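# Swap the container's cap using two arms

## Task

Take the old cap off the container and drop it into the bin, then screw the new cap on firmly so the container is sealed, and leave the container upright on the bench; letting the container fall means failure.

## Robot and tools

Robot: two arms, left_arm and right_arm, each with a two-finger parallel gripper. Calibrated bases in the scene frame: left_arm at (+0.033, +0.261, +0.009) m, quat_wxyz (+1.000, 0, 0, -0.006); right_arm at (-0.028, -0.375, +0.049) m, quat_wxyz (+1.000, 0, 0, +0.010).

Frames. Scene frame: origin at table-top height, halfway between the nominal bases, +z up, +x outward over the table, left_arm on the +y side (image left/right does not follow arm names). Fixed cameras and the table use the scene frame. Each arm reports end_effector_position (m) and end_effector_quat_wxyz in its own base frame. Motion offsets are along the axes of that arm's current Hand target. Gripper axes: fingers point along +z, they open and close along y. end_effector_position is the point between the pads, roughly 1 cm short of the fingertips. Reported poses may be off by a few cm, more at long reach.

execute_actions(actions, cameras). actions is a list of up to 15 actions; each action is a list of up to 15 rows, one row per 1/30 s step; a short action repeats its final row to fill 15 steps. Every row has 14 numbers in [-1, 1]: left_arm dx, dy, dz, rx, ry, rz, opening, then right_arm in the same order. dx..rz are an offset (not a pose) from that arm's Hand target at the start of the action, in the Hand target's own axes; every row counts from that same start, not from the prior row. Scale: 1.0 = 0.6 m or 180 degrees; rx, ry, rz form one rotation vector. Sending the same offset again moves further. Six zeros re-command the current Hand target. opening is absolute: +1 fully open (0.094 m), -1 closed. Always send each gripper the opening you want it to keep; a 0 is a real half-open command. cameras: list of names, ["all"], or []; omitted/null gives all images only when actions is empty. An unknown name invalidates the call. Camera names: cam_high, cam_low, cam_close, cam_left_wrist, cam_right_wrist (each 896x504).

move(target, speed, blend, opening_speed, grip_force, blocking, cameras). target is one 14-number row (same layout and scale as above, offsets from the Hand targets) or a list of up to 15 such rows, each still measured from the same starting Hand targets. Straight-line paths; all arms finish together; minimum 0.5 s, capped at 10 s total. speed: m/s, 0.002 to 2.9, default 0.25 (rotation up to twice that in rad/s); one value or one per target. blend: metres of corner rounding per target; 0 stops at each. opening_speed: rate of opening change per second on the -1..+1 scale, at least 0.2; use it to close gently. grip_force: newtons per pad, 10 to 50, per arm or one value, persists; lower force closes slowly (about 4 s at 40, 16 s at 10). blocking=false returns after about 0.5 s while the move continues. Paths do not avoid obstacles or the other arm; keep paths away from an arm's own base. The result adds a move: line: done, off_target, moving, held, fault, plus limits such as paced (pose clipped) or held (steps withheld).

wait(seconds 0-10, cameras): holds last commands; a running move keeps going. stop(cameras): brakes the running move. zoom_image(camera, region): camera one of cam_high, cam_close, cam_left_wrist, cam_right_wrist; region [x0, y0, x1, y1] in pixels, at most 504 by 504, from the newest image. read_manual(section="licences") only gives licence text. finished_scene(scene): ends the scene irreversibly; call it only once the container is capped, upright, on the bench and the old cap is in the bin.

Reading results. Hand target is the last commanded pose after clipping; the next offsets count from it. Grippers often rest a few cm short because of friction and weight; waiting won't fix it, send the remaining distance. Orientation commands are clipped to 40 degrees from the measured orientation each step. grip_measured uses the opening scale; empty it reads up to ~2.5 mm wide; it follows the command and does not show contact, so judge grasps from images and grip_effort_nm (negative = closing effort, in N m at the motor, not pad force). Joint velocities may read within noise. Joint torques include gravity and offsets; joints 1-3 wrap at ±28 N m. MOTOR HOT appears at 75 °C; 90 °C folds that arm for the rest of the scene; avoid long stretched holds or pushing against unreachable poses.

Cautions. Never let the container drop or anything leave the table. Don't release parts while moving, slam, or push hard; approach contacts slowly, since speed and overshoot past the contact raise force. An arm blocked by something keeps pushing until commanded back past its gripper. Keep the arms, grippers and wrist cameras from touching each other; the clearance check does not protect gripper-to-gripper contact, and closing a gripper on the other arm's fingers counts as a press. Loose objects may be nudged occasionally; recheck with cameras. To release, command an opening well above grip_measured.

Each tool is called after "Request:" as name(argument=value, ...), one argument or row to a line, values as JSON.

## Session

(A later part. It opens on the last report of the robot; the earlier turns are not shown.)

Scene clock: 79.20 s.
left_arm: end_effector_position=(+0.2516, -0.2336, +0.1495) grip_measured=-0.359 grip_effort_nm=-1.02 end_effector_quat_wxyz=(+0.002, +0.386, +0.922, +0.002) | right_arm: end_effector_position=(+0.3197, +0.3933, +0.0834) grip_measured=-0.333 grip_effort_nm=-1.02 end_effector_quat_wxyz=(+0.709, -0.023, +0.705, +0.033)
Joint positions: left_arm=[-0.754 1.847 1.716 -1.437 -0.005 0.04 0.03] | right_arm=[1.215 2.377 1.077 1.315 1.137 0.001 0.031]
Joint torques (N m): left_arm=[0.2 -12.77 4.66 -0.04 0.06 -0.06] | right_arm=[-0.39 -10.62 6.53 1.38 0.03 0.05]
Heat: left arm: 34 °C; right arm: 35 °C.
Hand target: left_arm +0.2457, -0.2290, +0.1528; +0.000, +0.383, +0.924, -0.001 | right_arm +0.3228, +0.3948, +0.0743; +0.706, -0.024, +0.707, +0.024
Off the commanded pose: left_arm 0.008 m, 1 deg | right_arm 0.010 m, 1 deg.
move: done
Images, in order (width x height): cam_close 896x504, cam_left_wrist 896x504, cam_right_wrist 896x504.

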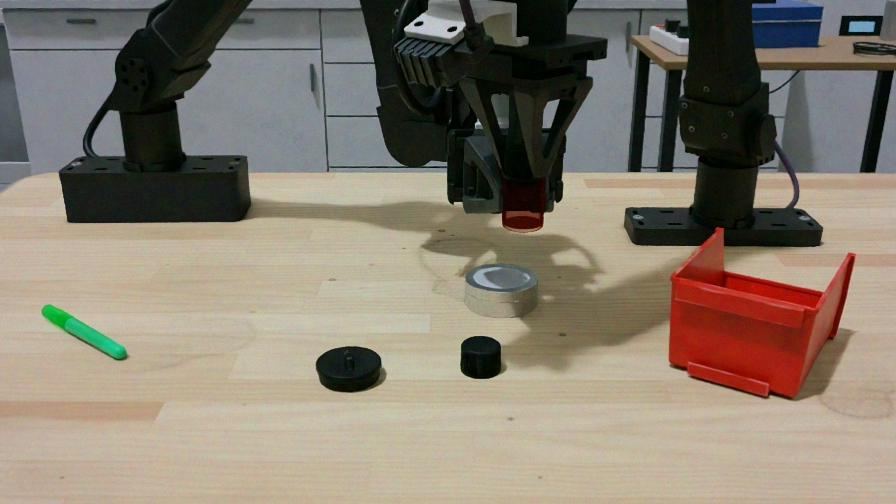

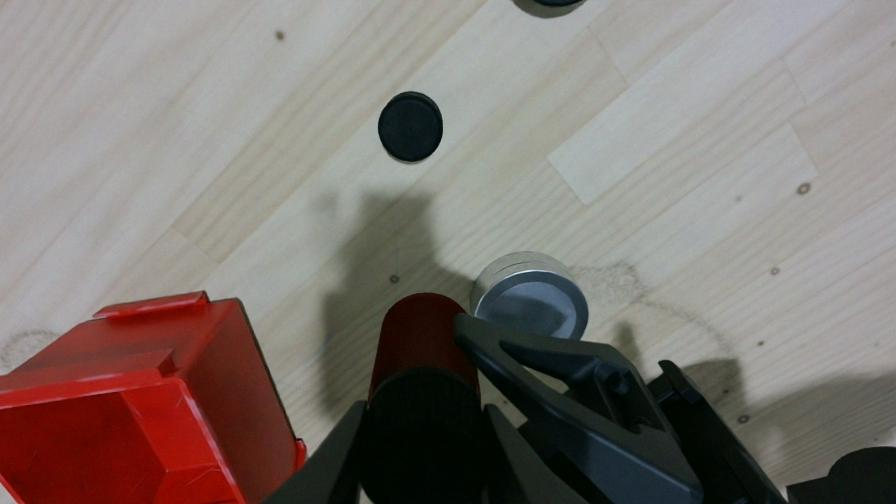

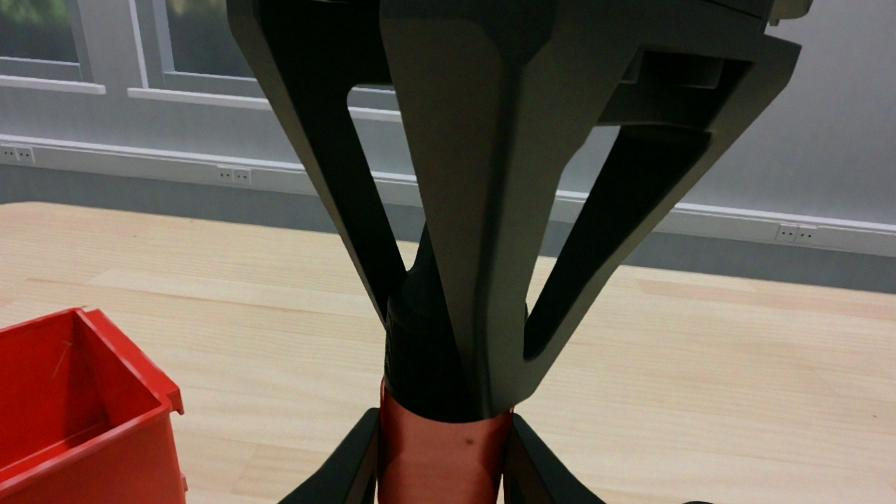

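Request:
move(
  target=[0,0,0,0,0,-0.5833,-0.6,0,0,0,0,0,0,-0.6],
  speed=0.25,
  cameras=["cam_right_wrist","cam_close","cam_left_wrist"],
)

Request:
zoom_image(
  camera="cam_right_wrist",
  region=[300, 300, 600, 504],
)

Scene clock: 84.27 s.
left_arm: end_effector_position=(+0.2513, -0.2338, +0.1495) grip_measured=-0.359 grip_effort_nm=-1.02 end_effector_quat_wxyz=(+0.002, -0.495, +0.869, -0.001) | right_arm: end_effector_position=(+0.3197, +0.3925, +0.0826) grip_measured=-0.333 grip_effort_nm=-1.02 end_effector_quat_wxyz=(+0.708, -0.022, +0.705, +0.030)
Joint positions: left_arm=[-0.754 1.847 1.716 -1.437 -0.003 -1.79 0.03] | right_arm=[1.215 2.378 1.077 1.313 1.141 0.001 0.031]
Joint torques (N m): left_arm=[0.23 -12.78 4.64 -0.04 0.04 -0.09] | right_arm=[-0.36 -10.71 6.5 1.38 0.01 0.05]
Heat: left arm: 35 °C; right arm: 35 °C.
Hand target: left_arm +0.2456, -0.2290, +0.1528; -0.001, -0.500, +0.866, +0.000 | right_arm +0.3228, +0.3948, +0.0744; +0.706, -0.024, +0.707, +0.024
Off the commanded pose: left_arm 0.008 m, 1 deg | right_arm 0.009 m, 1 deg.
move: done
Images, in order (width x height): cam_close 896x504, cam_left_wrist 896x504, cam_right_wrist 896x504.

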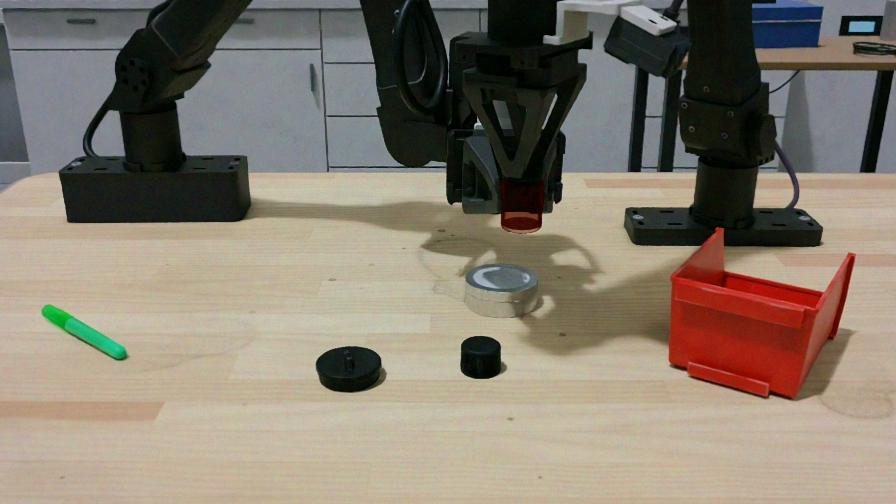

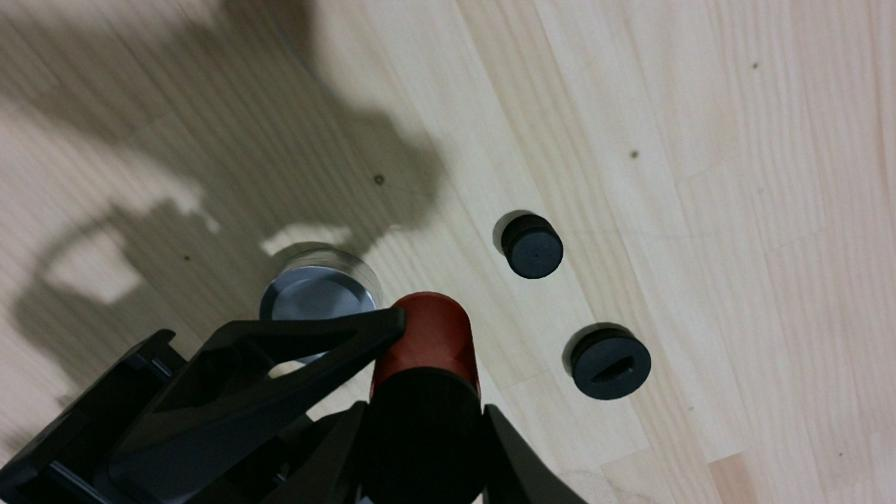

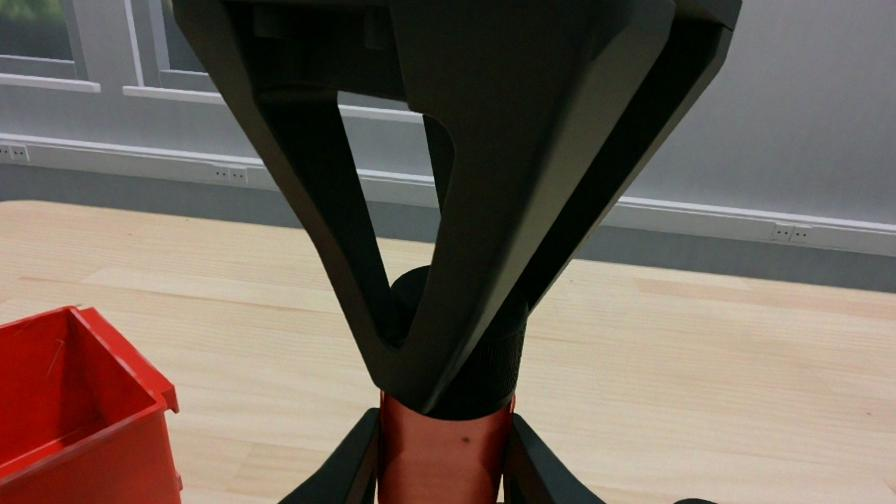

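Scaled by 1.680.

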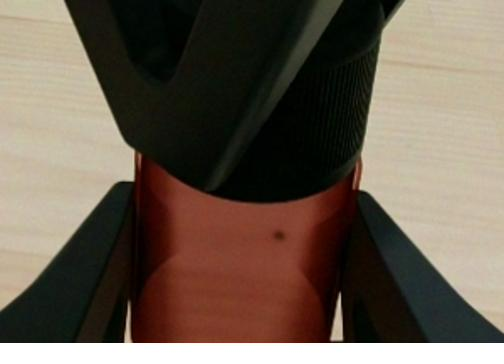

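Request:
move(
  target=[
    [0,0,0,0,0,0,0.1,0,0,0,0,0,0,-0.6],
    [0,0,-0.0033,0,0,0.9167,0.1,0,0,0,0,0,0,-0.6],
    [0,0,-0.0033,0,0,0.9167,-0.6,0,0,0,0,0,0,-0.6],
  ],
  speed=0.35,
  opening_speed=0.8,
  cameras=["cam_right_wrist","cam_close","cam_left_wrist"],
)

Scene clock: 92.43 s.
left_arm: end_effector_position=(+0.2505, -0.2330, +0.1495) grip_measured=-0.359 grip_effort_nm=-1.02 end_effector_quat_wxyz=(-0.001, +0.792, +0.610, +0.002) | right_arm: end_effector_position=(+0.3197, +0.3926, +0.0826) grip_measured=-0.333 grip_effort_nm=-1.02 end_effector_quat_wxyz=(+0.708, -0.022, +0.705, +0.030)
Joint positions: left_arm=[-0.754 1.847 1.716 -1.442 -0.003 1.075 0.03] | right_arm=[1.215 2.378 1.077 1.313 1.14 0.001 0.031]
Joint torques (N m): left_arm=[0.18 -12.71 5.26 -0.08 0.05 0.05] | right_arm=[-0.35 -10.71 6.53 1.39 0.02 0.05]
Heat: left arm: 35 °C; right arm: 36 °C.
Hand target: left_arm +0.2456, -0.2290, +0.1548; +0.000, +0.793, +0.609, -0.001 | right_arm +0.3228, +0.3948, +0.0744; +0.706, -0.024, +0.707, +0.024
Off the commanded pose: left_arm 0.008 m, 0 deg | right_arm 0.009 m, 1 deg.
move: done
Images, in order (width x height): cam_close 896x504, cam_left_wrist 896x504, cam_right_wrist 896x504.

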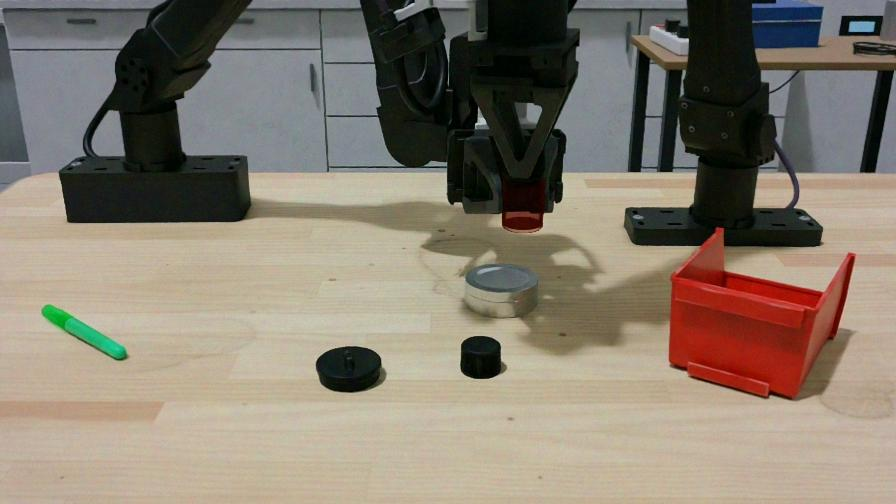

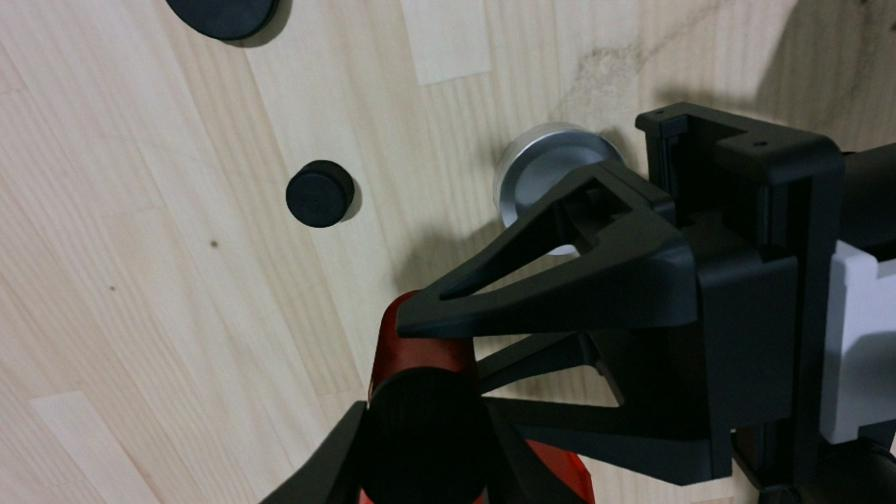

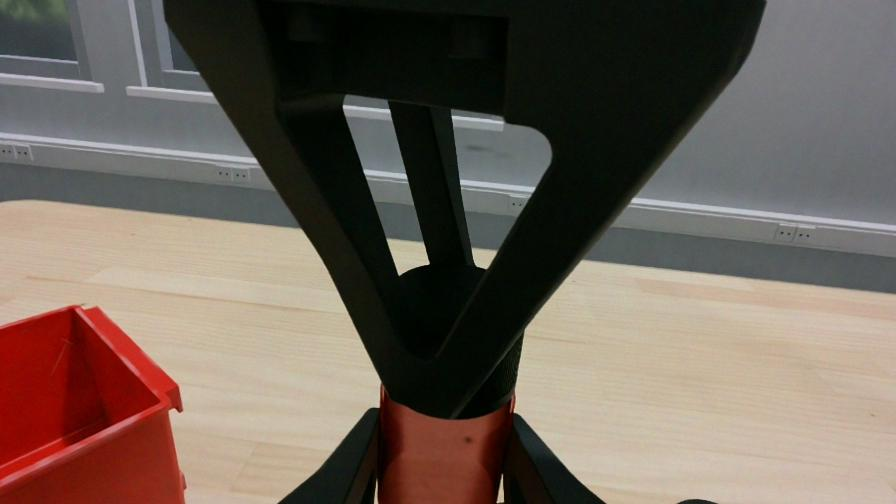

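Request:
move(
  target=[0,0,-0.0033,0,0,-0.9167,-0.6,0,0,0,0,0,0,-0.6],
  speed=0.35,
  cameras=["cam_right_wrist","cam_close","cam_left_wrist"],
)

Request:
zoom_image(
  camera="cam_right_wrist",
  region=[300, 300, 600, 504],
)

Scene clock: 97.83 s.
left_arm: end_effector_position=(+0.2505, -0.2331, +0.1495) grip_measured=-0.359 grip_effort_nm=-1.03 end_effector_quat_wxyz=(+0.001, -0.494, +0.869, +0.001) | right_arm: end_effector_position=(+0.3197, +0.3927, +0.0816) grip_measured=-0.333 grip_effort_nm=-1.02 end_effector_quat_wxyz=(+0.708, -0.024, +0.706, +0.029)
Joint positions: left_arm=[-0.754 1.847 1.716 -1.442 -0.003 -1.788 0.03] | right_arm=[1.215 2.38 1.077 1.311 1.14 0.001 0.031]
Joint torques (N m): left_arm=[0.23 -12.62 5.93 -0.14 0.04 -0.1] | right_arm=[-0.36 -10.86 6.54 1.41 0.02 0.04]
Heat: left arm: 35 °C; right arm: 37 °C.
Hand target: left_arm +0.2456, -0.2290, +0.1568; -0.001, -0.500, +0.866, +0.000 | right_arm +0.3228, +0.3948, +0.0744; +0.706, -0.024, +0.707, +0.024
Off the commanded pose: left_arm 0.010 m, 1 deg | right_arm 0.008 m, 1 deg.
move: done
Images, in order (width x height): cam_close 896x504, cam_left_wrist 896x504, cam_right_wrist 896x504.

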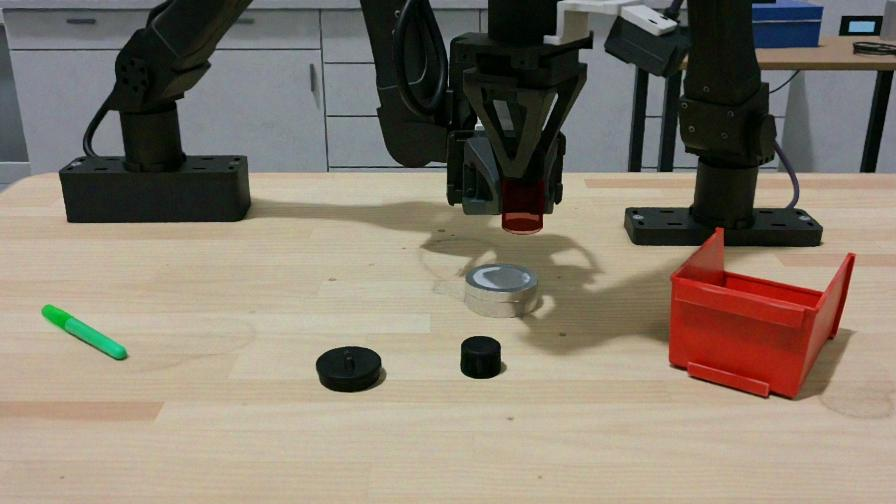

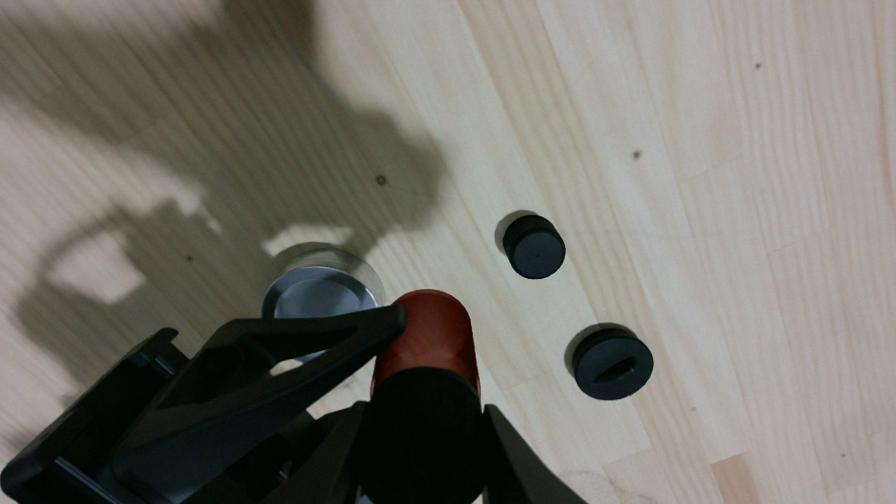

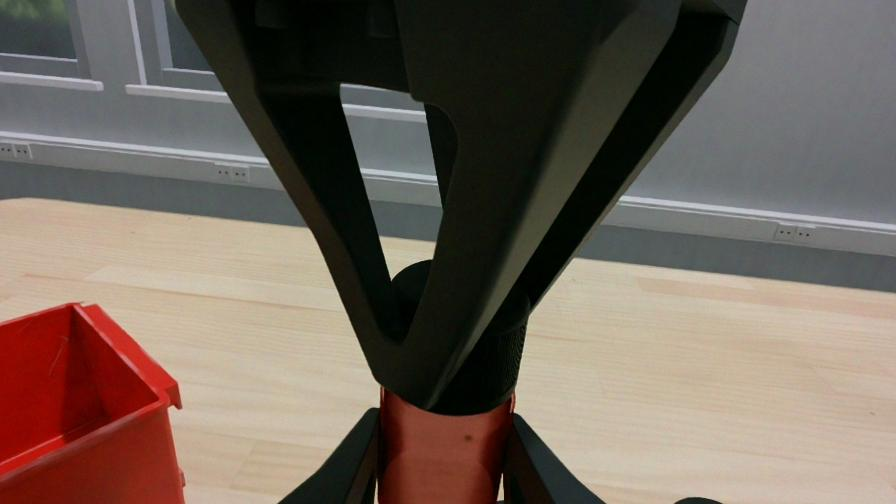

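Scaled by 1.680.

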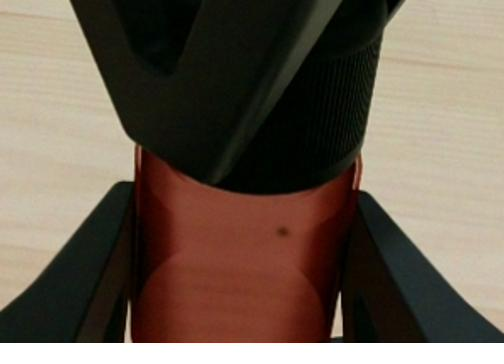

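Request:
move(
  target=[
    [0,0,0,0,0,0,0.1,0,0,0,0,0,0,-0.6],
    [0,0,0,0,0,0.9167,0.1,0,0,0,0,0,0,-0.6],
    [0,0,0,0,0,0.9167,-0.6,0,0,0,0,0,0,-0.6],
    [0,0,0,0,0,0,-0.6,0,0,0,0,0,0,-0.6],
  ],
  speed=0.6,
  opening_speed=0.8,
  cameras=["cam_right_wrist","cam_left_wrist"],
)

Request:
zoom_image(
  camera="cam_right_wrist",
  region=[300, 300, 600, 504],
)

Scene clock: 109.00 s.
left_arm: end_effector_position=(+0.2495, -0.2334, +0.1495) grip_measured=-0.359 grip_effort_nm=-1.02 end_effector_quat_wxyz=(-0.004, -0.496, +0.868, +0.001) | right_arm: end_effector_position=(+0.3196, +0.3930, +0.0808) grip_measured=-0.333 grip_effort_nm=-1.02 end_effector_quat_wxyz=(+0.707, -0.026, +0.706, +0.029)
Joint positions: left_arm=[-0.751 1.847 1.716 -1.444 0.008 -1.788 0.03] | right_arm=[1.215 2.38 1.077 1.308 1.138 0.001 0.031]
Joint torques (N m): left_arm=[-0.08 -12.64 5.91 -0.13 -0.06 -0.1] | right_arm=[-0.38 -10.89 6.54 1.44 0.04 0.06]
Heat: left arm: 35 °C; right arm: 36 °C.
Hand target: left_arm +0.2457, -0.2291, +0.1568; -0.001, -0.500, +0.866, +0.000 | right_arm +0.3229, +0.3947, +0.0744; +0.706, -0.024, +0.707, +0.024
Off the commanded pose: left_arm 0.009 m, 1 deg | right_arm 0.007 m, 1 deg.
move: done
Images, in order (width x height): cam_left_wrist 896x504, cam_right_wrist 896x504.

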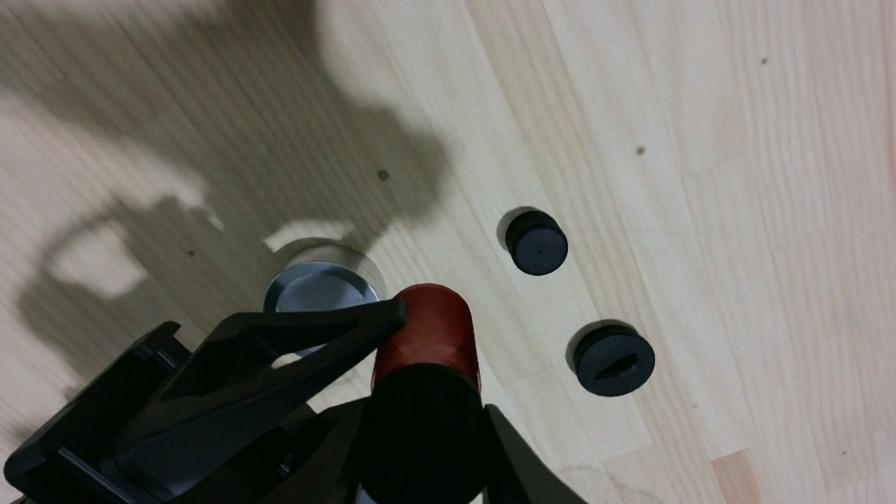

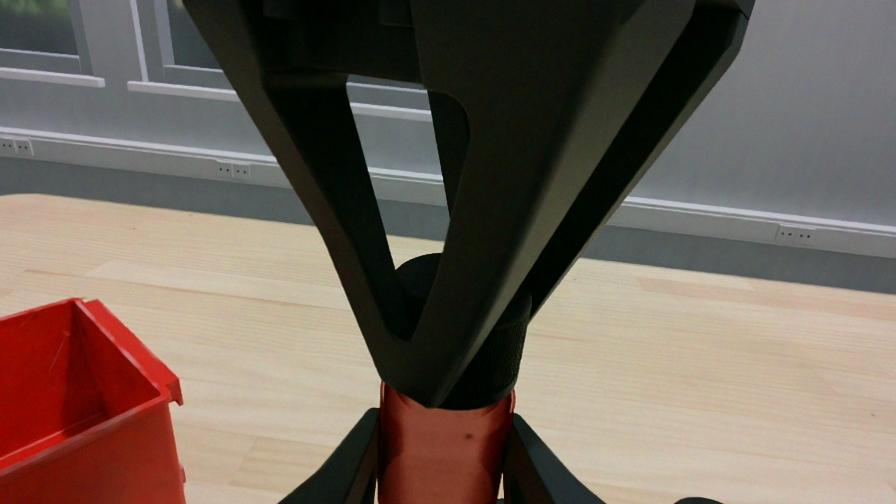

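Scaled by 1.680.

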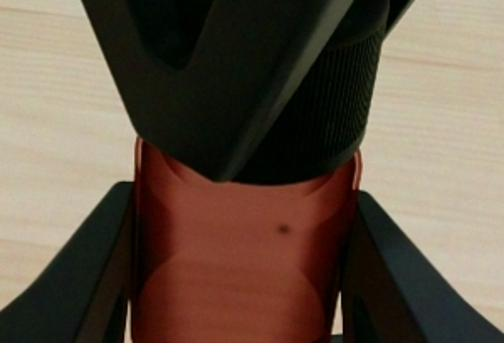

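Request:
move(
  target=[
    [0,0,0,0,0,0,0.1,0,0,0,0,0,0,-0.6],
    [0,0,0,0,0,0.9167,0.1,0,0,0,0,0,0,-0.6],
    [0,0,0,0,0,0.9167,-0.6,0,0,0,0,0,0,-0.6],
    [0,0,-0.0033,0,0,0,-0.6,0,0,0,0,0,0,-0.6],
  ],
  speed=0.6,
  opening_speed=1.0,
  cameras=["cam_right_wrist","cam_left_wrist"],
)

Request:
zoom_image(
  camera="cam_right_wrist",
  region=[300, 300, 600, 504],
)

Scene clock: 118.37 s.
left_arm: end_effector_position=(+0.2485, -0.2327, +0.1495) grip_measured=-0.358 grip_effort_nm=-1.02 end_effector_quat_wxyz=(-0.005, -0.496, +0.868, +0.003) | right_arm: end_effector_position=(+0.3193, +0.3936, +0.0799) grip_measured=-0.333 grip_effort_nm=-1.02 end_effector_quat_wxyz=(+0.706, -0.028, +0.707, +0.028)
Joint positions: left_arm=[-0.751 1.847 1.716 -1.448 0.009 -1.789 0.03] | right_arm=[1.216 2.381 1.077 1.304 1.136 0.001 0.031]
Joint torques (N m): left_arm=[-0.05 -12.57 6.54 -0.17 -0.06 -0.1] | right_arm=[-0.46 -10.97 6.52 1.48 0.06 0.06]
Heat: left arm: 35 °C; right arm: 36 °C.
Hand target: left_arm +0.2456, -0.2291, +0.1587; -0.001, -0.500, +0.866, +0.000 | right_arm +0.3229, +0.3947, +0.0743; +0.706, -0.024, +0.707, +0.024
Off the commanded pose: left_arm 0.010 m, 1 deg | right_arm 0.007 m, 1 deg.
move: done
Images, in order (width x height): cam_left_wrist 896x504, cam_right_wrist 896x504.

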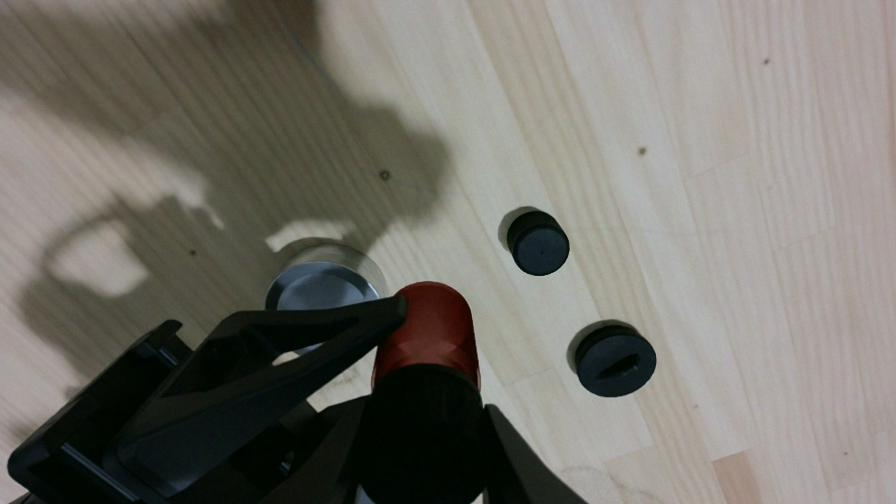

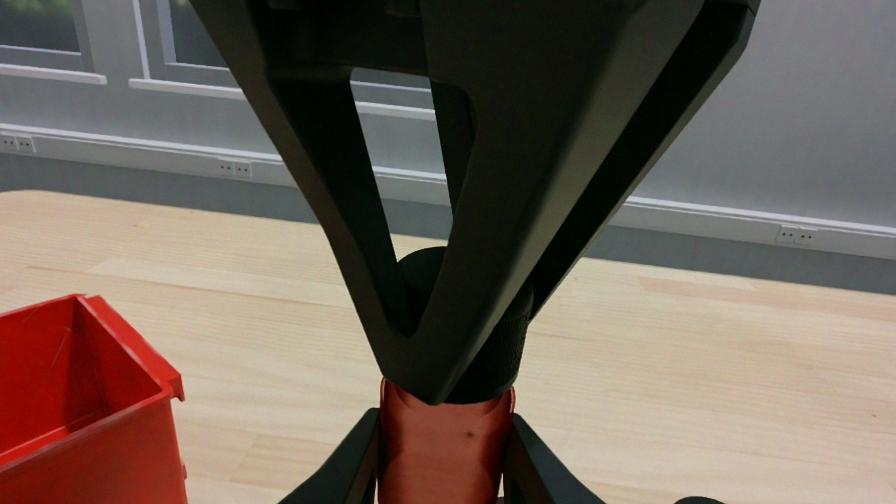

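Scaled by 1.680.

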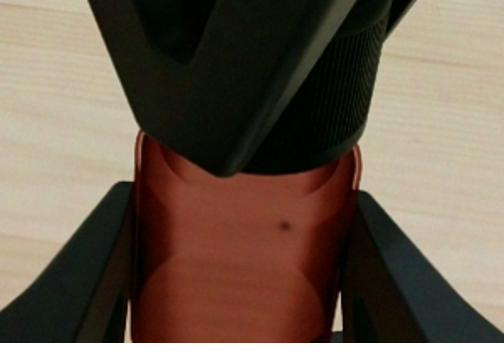

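Request:
move(
  target=[
    [0,0,0,0,0,0,0.1,0,0,0,0,0,0,-0.6],
    [0,0,0,0,0,0.9167,0.1,0,0,0,0,0,0,-0.6],
    [0,0,0,0,0,0.9167,-0.6,0,0,0,0,0,0,-0.6],
    [0,0,-0.0033,0,0,0,-0.6,0,0,0,0,0,0,-0.6],
  ],
  speed=0.6,
  opening_speed=1.0,
  cameras=["cam_right_wrist","cam_left_wrist"],
)

Request:
zoom_image(
  camera="cam_right_wrist",
  region=[300, 300, 600, 504],
)

Scene clock: 127.57 s.
left_arm: end_effector_position=(+0.2480, -0.2321, +0.1496) grip_measured=-0.359 grip_effort_nm=-1.02 end_effector_quat_wxyz=(-0.006, -0.496, +0.868, +0.004) | right_arm: end_effector_position=(+0.3191, +0.3941, +0.0797) grip_measured=-0.333 grip_effort_nm=-1.02 end_effector_quat_wxyz=(+0.706, -0.030, +0.707, +0.029)
Joint positions: left_arm=[-0.751 1.847 1.716 -1.452 0.008 -1.79 0.03] | right_arm=[1.216 2.381 1.077 1.303 1.133 0.001 0.031]
Joint torques (N m): left_arm=[-0.06 -12.49 7.27 -0.21 -0.05 -0.08] | right_arm=[-0.51 -10.97 6.54 1.48 0.09 0.06]
Heat: left arm: 35 °C; right arm: 36 °C.
Hand target: left_arm +0.2456, -0.2291, +0.1607; -0.001, -0.500, +0.866, +0.000 | right_arm +0.3230, +0.3947, +0.0743; +0.706, -0.024, +0.707, +0.024
Off the commanded pose: left_arm 0.012 m, 1 deg | right_arm 0.007 m, 1 deg.
move: off_target (left_arm)
Images, in order (width x height): cam_left_wrist 896x504, cam_right_wrist 896x504.

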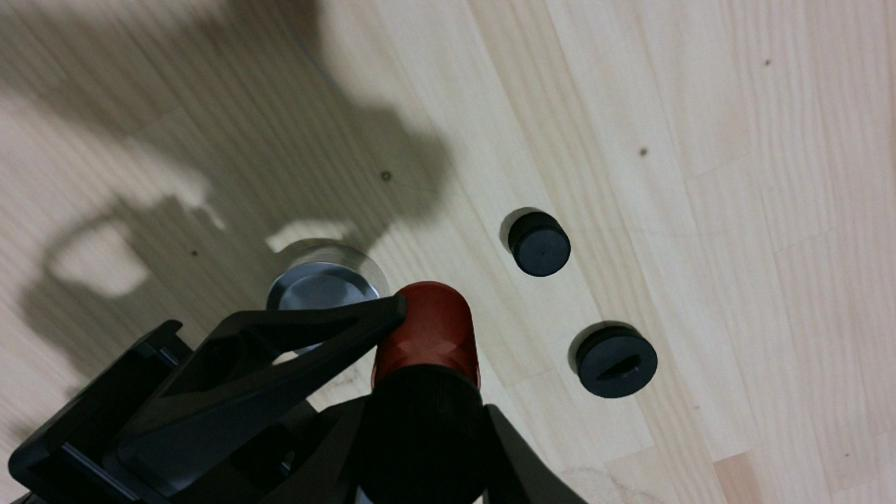

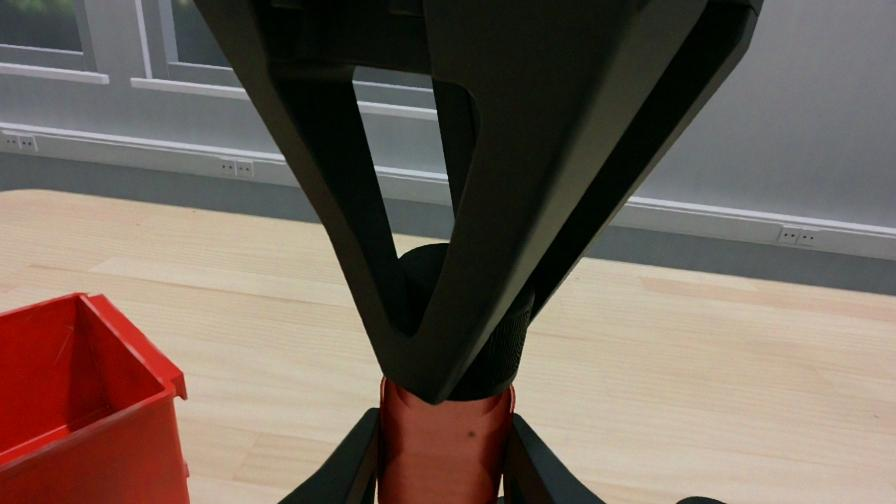

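Scaled by 1.680.

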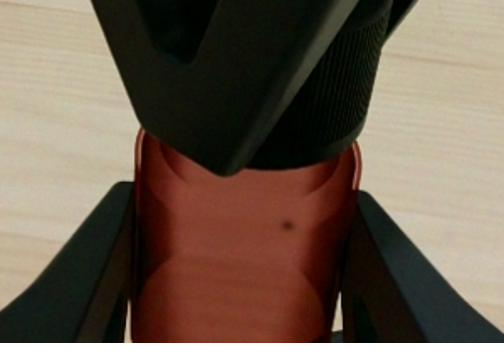

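Request:
move(
  target=[0,0,-0.025,0,0,0,-0.6,0,0,0,0,0,0,-0.6],
  speed=0.04,
  cameras=["cam_right_wrist","cam_left_wrist","cam_close"],
)

Request:
zoom_image(
  camera="cam_right_wrist",
  region=[300, 300, 600, 504],
)

Scene clock: 129.07 s.
left_arm: end_effector_position=(+0.2466, -0.2306, +0.1654) grip_measured=-0.359 grip_effort_nm=-1.02 end_effector_quat_wxyz=(-0.005, -0.497, +0.868, +0.004) | right_arm: end_effector_position=(+0.3191, +0.3941, +0.0797) grip_measured=-0.333 grip_effort_nm=-1.02 end_effector_quat_wxyz=(+0.706, -0.030, +0.707, +0.029)
Joint positions: left_arm=[-0.751 1.847 1.78 -1.514 0.008 -1.791 0.03] | right_arm=[1.216 2.381 1.077 1.303 1.133 0.001 0.031]
Joint torques (N m): left_arm=[-0.09 -11.4 8.09 -0.22 -0.05 -0.08] | right_arm=[-0.46 -10.99 6.57 1.49 0.08 0.05]
Heat: left arm: 35 °C; right arm: 36 °C.
Hand target: left_arm +0.2457, -0.2290, +0.1757; -0.001, -0.500, +0.866, +0.000 | right_arm +0.3230, +0.3947, +0.0743; +0.706, -0.024, +0.707, +0.024
Off the commanded pose: left_arm 0.011 m, 1 deg | right_arm 0.007 m, 1 deg.
move: off_target (left_arm)
Images, in order (width x height): cam_close 896x504, cam_left_wrist 896x504, cam_right_wrist 896x504.

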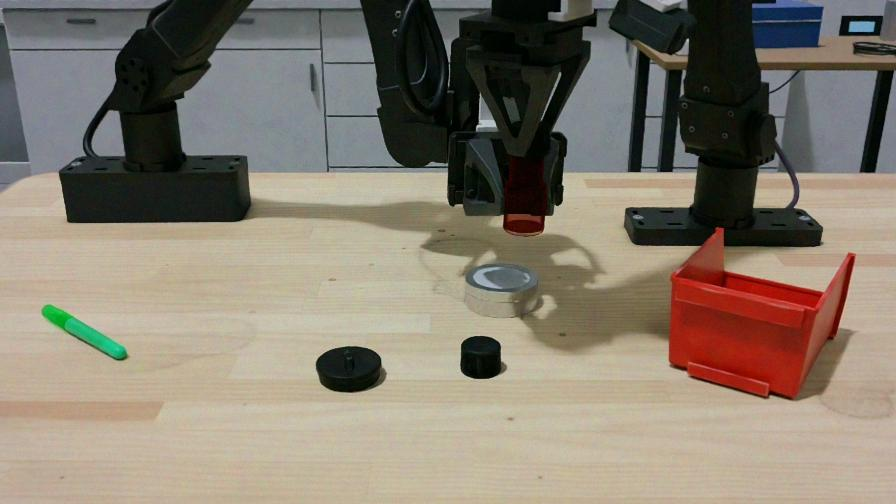

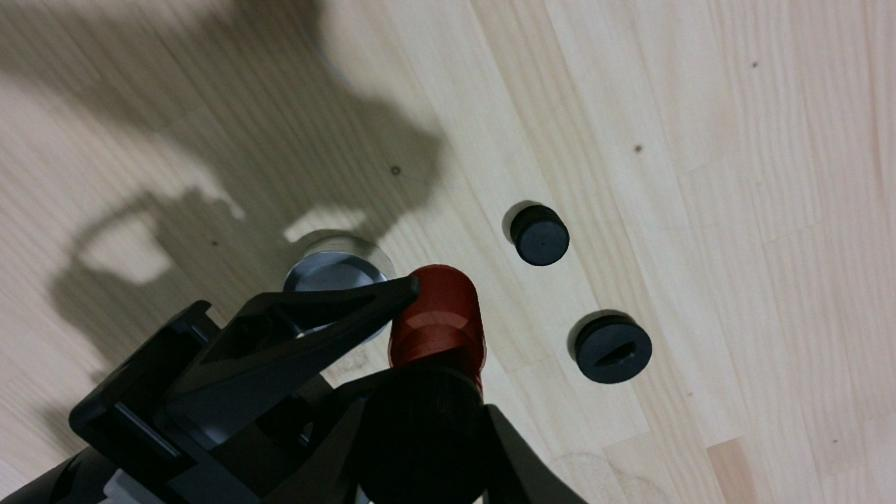

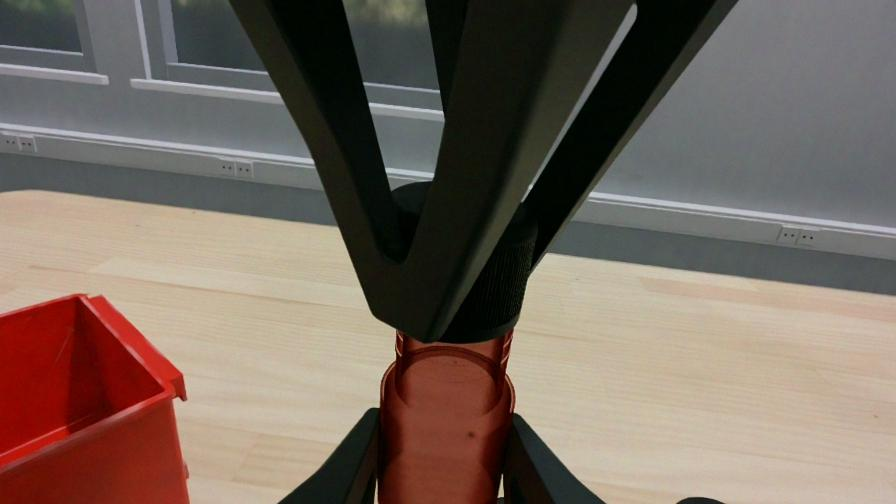

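Scaled by 1.680.

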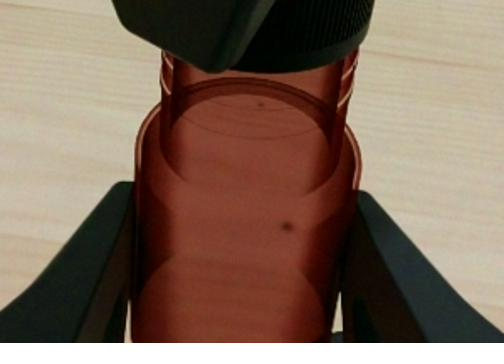

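Request:
move(
  target=[0,0,-0.0167,0,0,0,-0.6,0.0333,0,0,0,0,0,-0.6],
  speed=0.06,
  cameras=["cam_right_wrist","cam_close"],
)

Scene clock: 130.70 s.
left_arm: end_effector_position=(+0.2465, -0.2305, +0.1787) grip_measured=-0.359 grip_effort_nm=-1.02 end_effector_quat_wxyz=(-0.004, -0.497, +0.868, -0.001) | right_arm: end_effector_position=(+0.3191, +0.3941, +0.0567) grip_measured=-0.333 grip_effort_nm=-1.02 end_effector_quat_wxyz=(+0.702, -0.039, +0.711, +0.020)
Joint positions: left_arm=[-0.751 1.847 1.834 -1.558 0.008 -1.791 0.03] | right_arm=[1.216 2.447 1.091 1.326 1.133 0.001 0.031]
Joint torques (N m): left_arm=[-0.08 -10.41 8.03 -0.21 -0.05 -0.09] | right_arm=[-0.51 -11.04 6.41 1.74 0.1 0.1]
Heat: left arm: 35 °C; right arm: 36 °C.
Hand target: left_arm +0.2457, -0.2290, +0.1857; -0.001, -0.500, +0.866, +0.000 | right_arm +0.3229, +0.3947, +0.0543; +0.706, -0.024, +0.707, +0.024
Off the commanded pose: left_arm 0.007 m, 1 deg | right_arm 0.005 m, 2 deg.
move: done
Images, in order (width x height): cam_close 896x504, cam_right_wrist 896x504.

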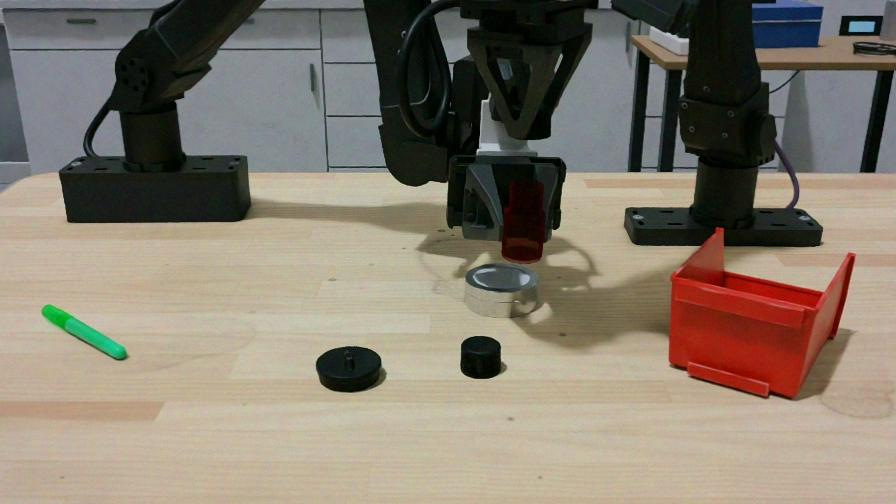

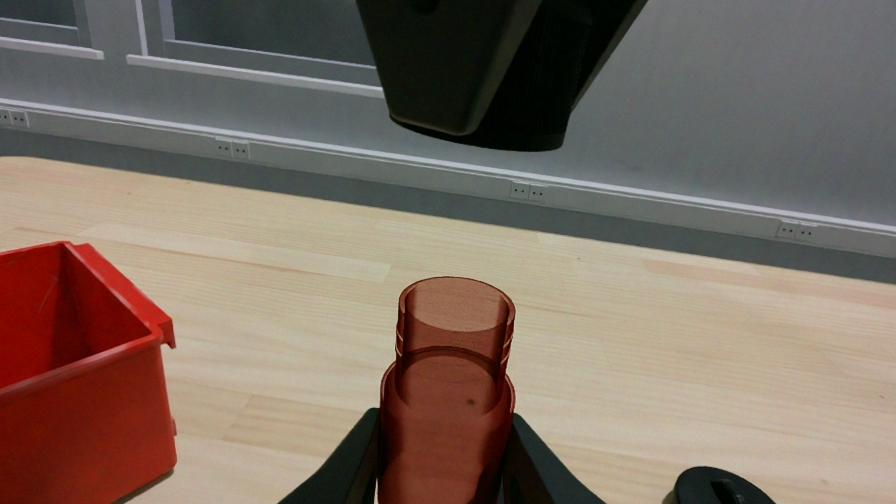

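Request:
move(
  target=[-0.2165,0.0628,0.0017,0,0,0,-0.6,0,0,0,0,0,0,-0.6],
  speed=0.2,
  cameras=["cam_left_wrist","cam_close","cam_high"],
)

Scene clock: 133.37 s.
left_arm: end_effector_position=(+0.2813, -0.0995, +0.1816) grip_measured=-0.359 grip_effort_nm=-1.03 end_effector_quat_wxyz=(-0.008, -0.502, +0.865, +0.004) | right_arm: end_effector_position=(+0.3191, +0.3942, +0.0568) grip_measured=-0.333 grip_effort_nm=-1.02 end_effector_quat_wxyz=(+0.702, -0.038, +0.710, +0.020)
Joint positions: left_arm=[-0.338 1.707 1.674 -1.554 0.008 -1.39 0.03] | right_arm=[1.216 2.447 1.091 1.327 1.133 0.001 0.031]
Joint torques (N m): left_arm=[-0.06 -11.22 4.6 0.09 -0.05 0.03] | right_arm=[-0.5 -11 6.42 1.72 0.11 0.08]
Heat: left arm: 35 °C; right arm: 36 °C.
Hand target: left_arm +0.2780, -0.0977, +0.1845; -0.001, -0.500, +0.866, +0.000 | right_arm +0.3229, +0.3947, +0.0543; +0.706, -0.024, +0.707, +0.024
Off the commanded pose: left_arm 0.005 m, 1 deg | right_arm 0.005 m, 2 deg.
move: done
Images, in order (width x height): cam_high 896x504, cam_close 896x504, cam_left_wrist 896x504.

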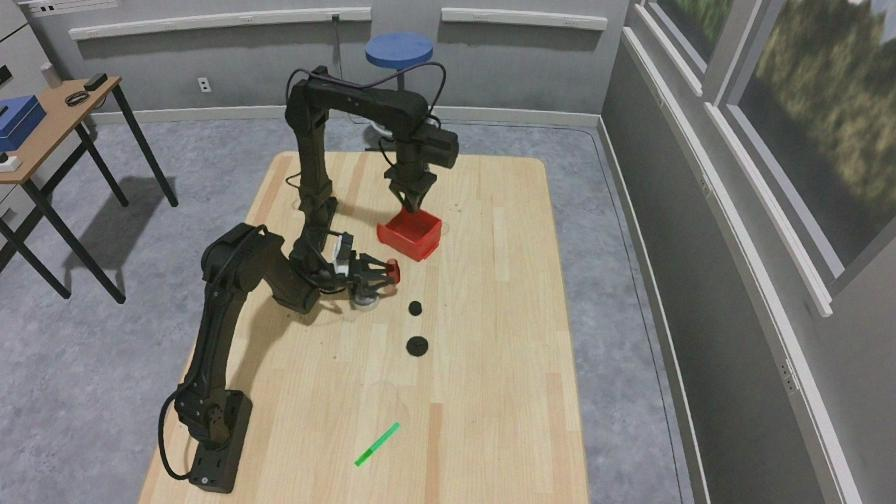

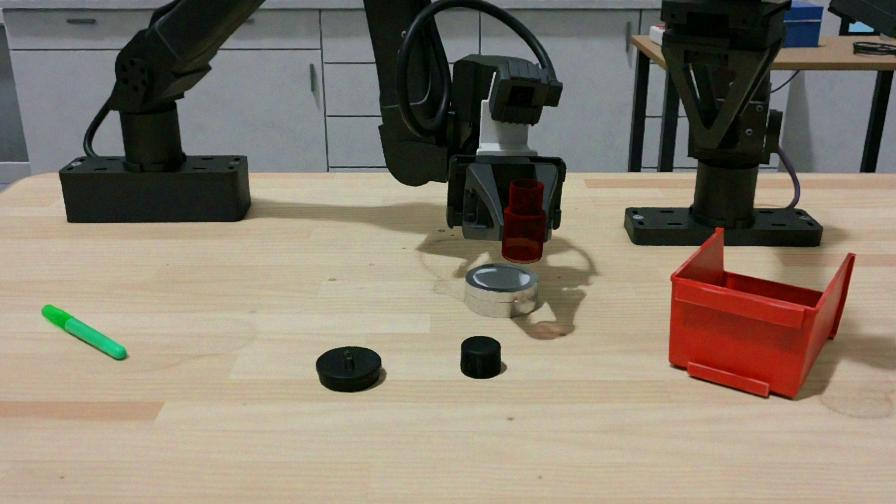

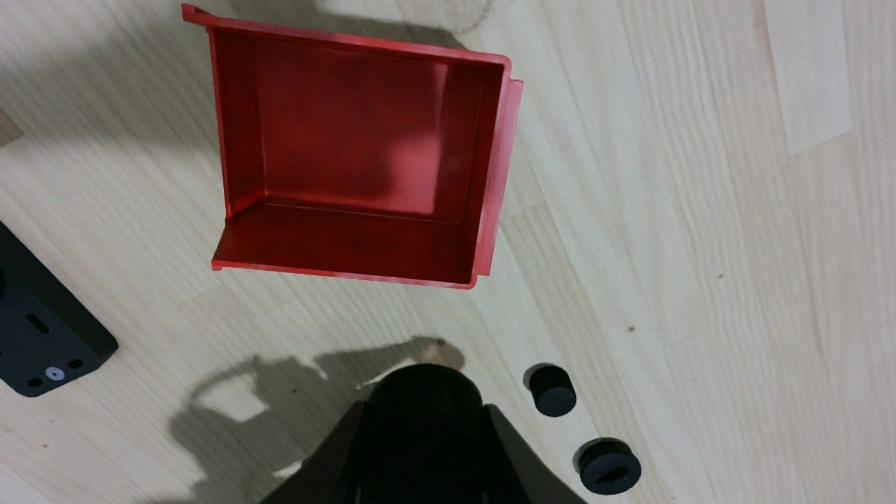

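Request:
zoom_image(
  camera="cam_close",
  region=[640, 200, 896, 420],
)

Request:
zoom_image(
  camera="cam_high",
  region=[350, 160, 480, 290],
)

Scaled by 1.969.

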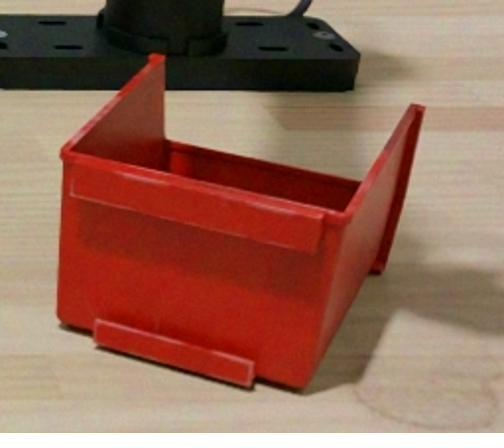

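Scaled by 3.877.

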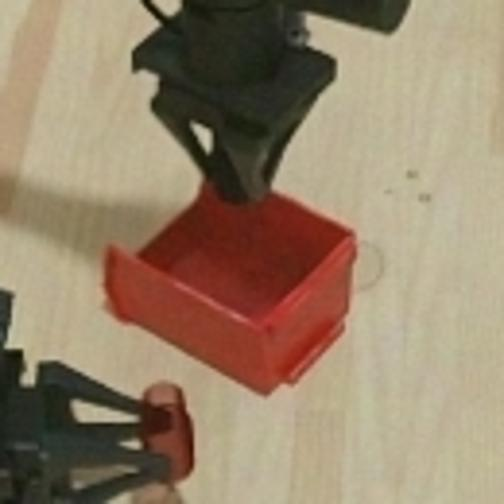

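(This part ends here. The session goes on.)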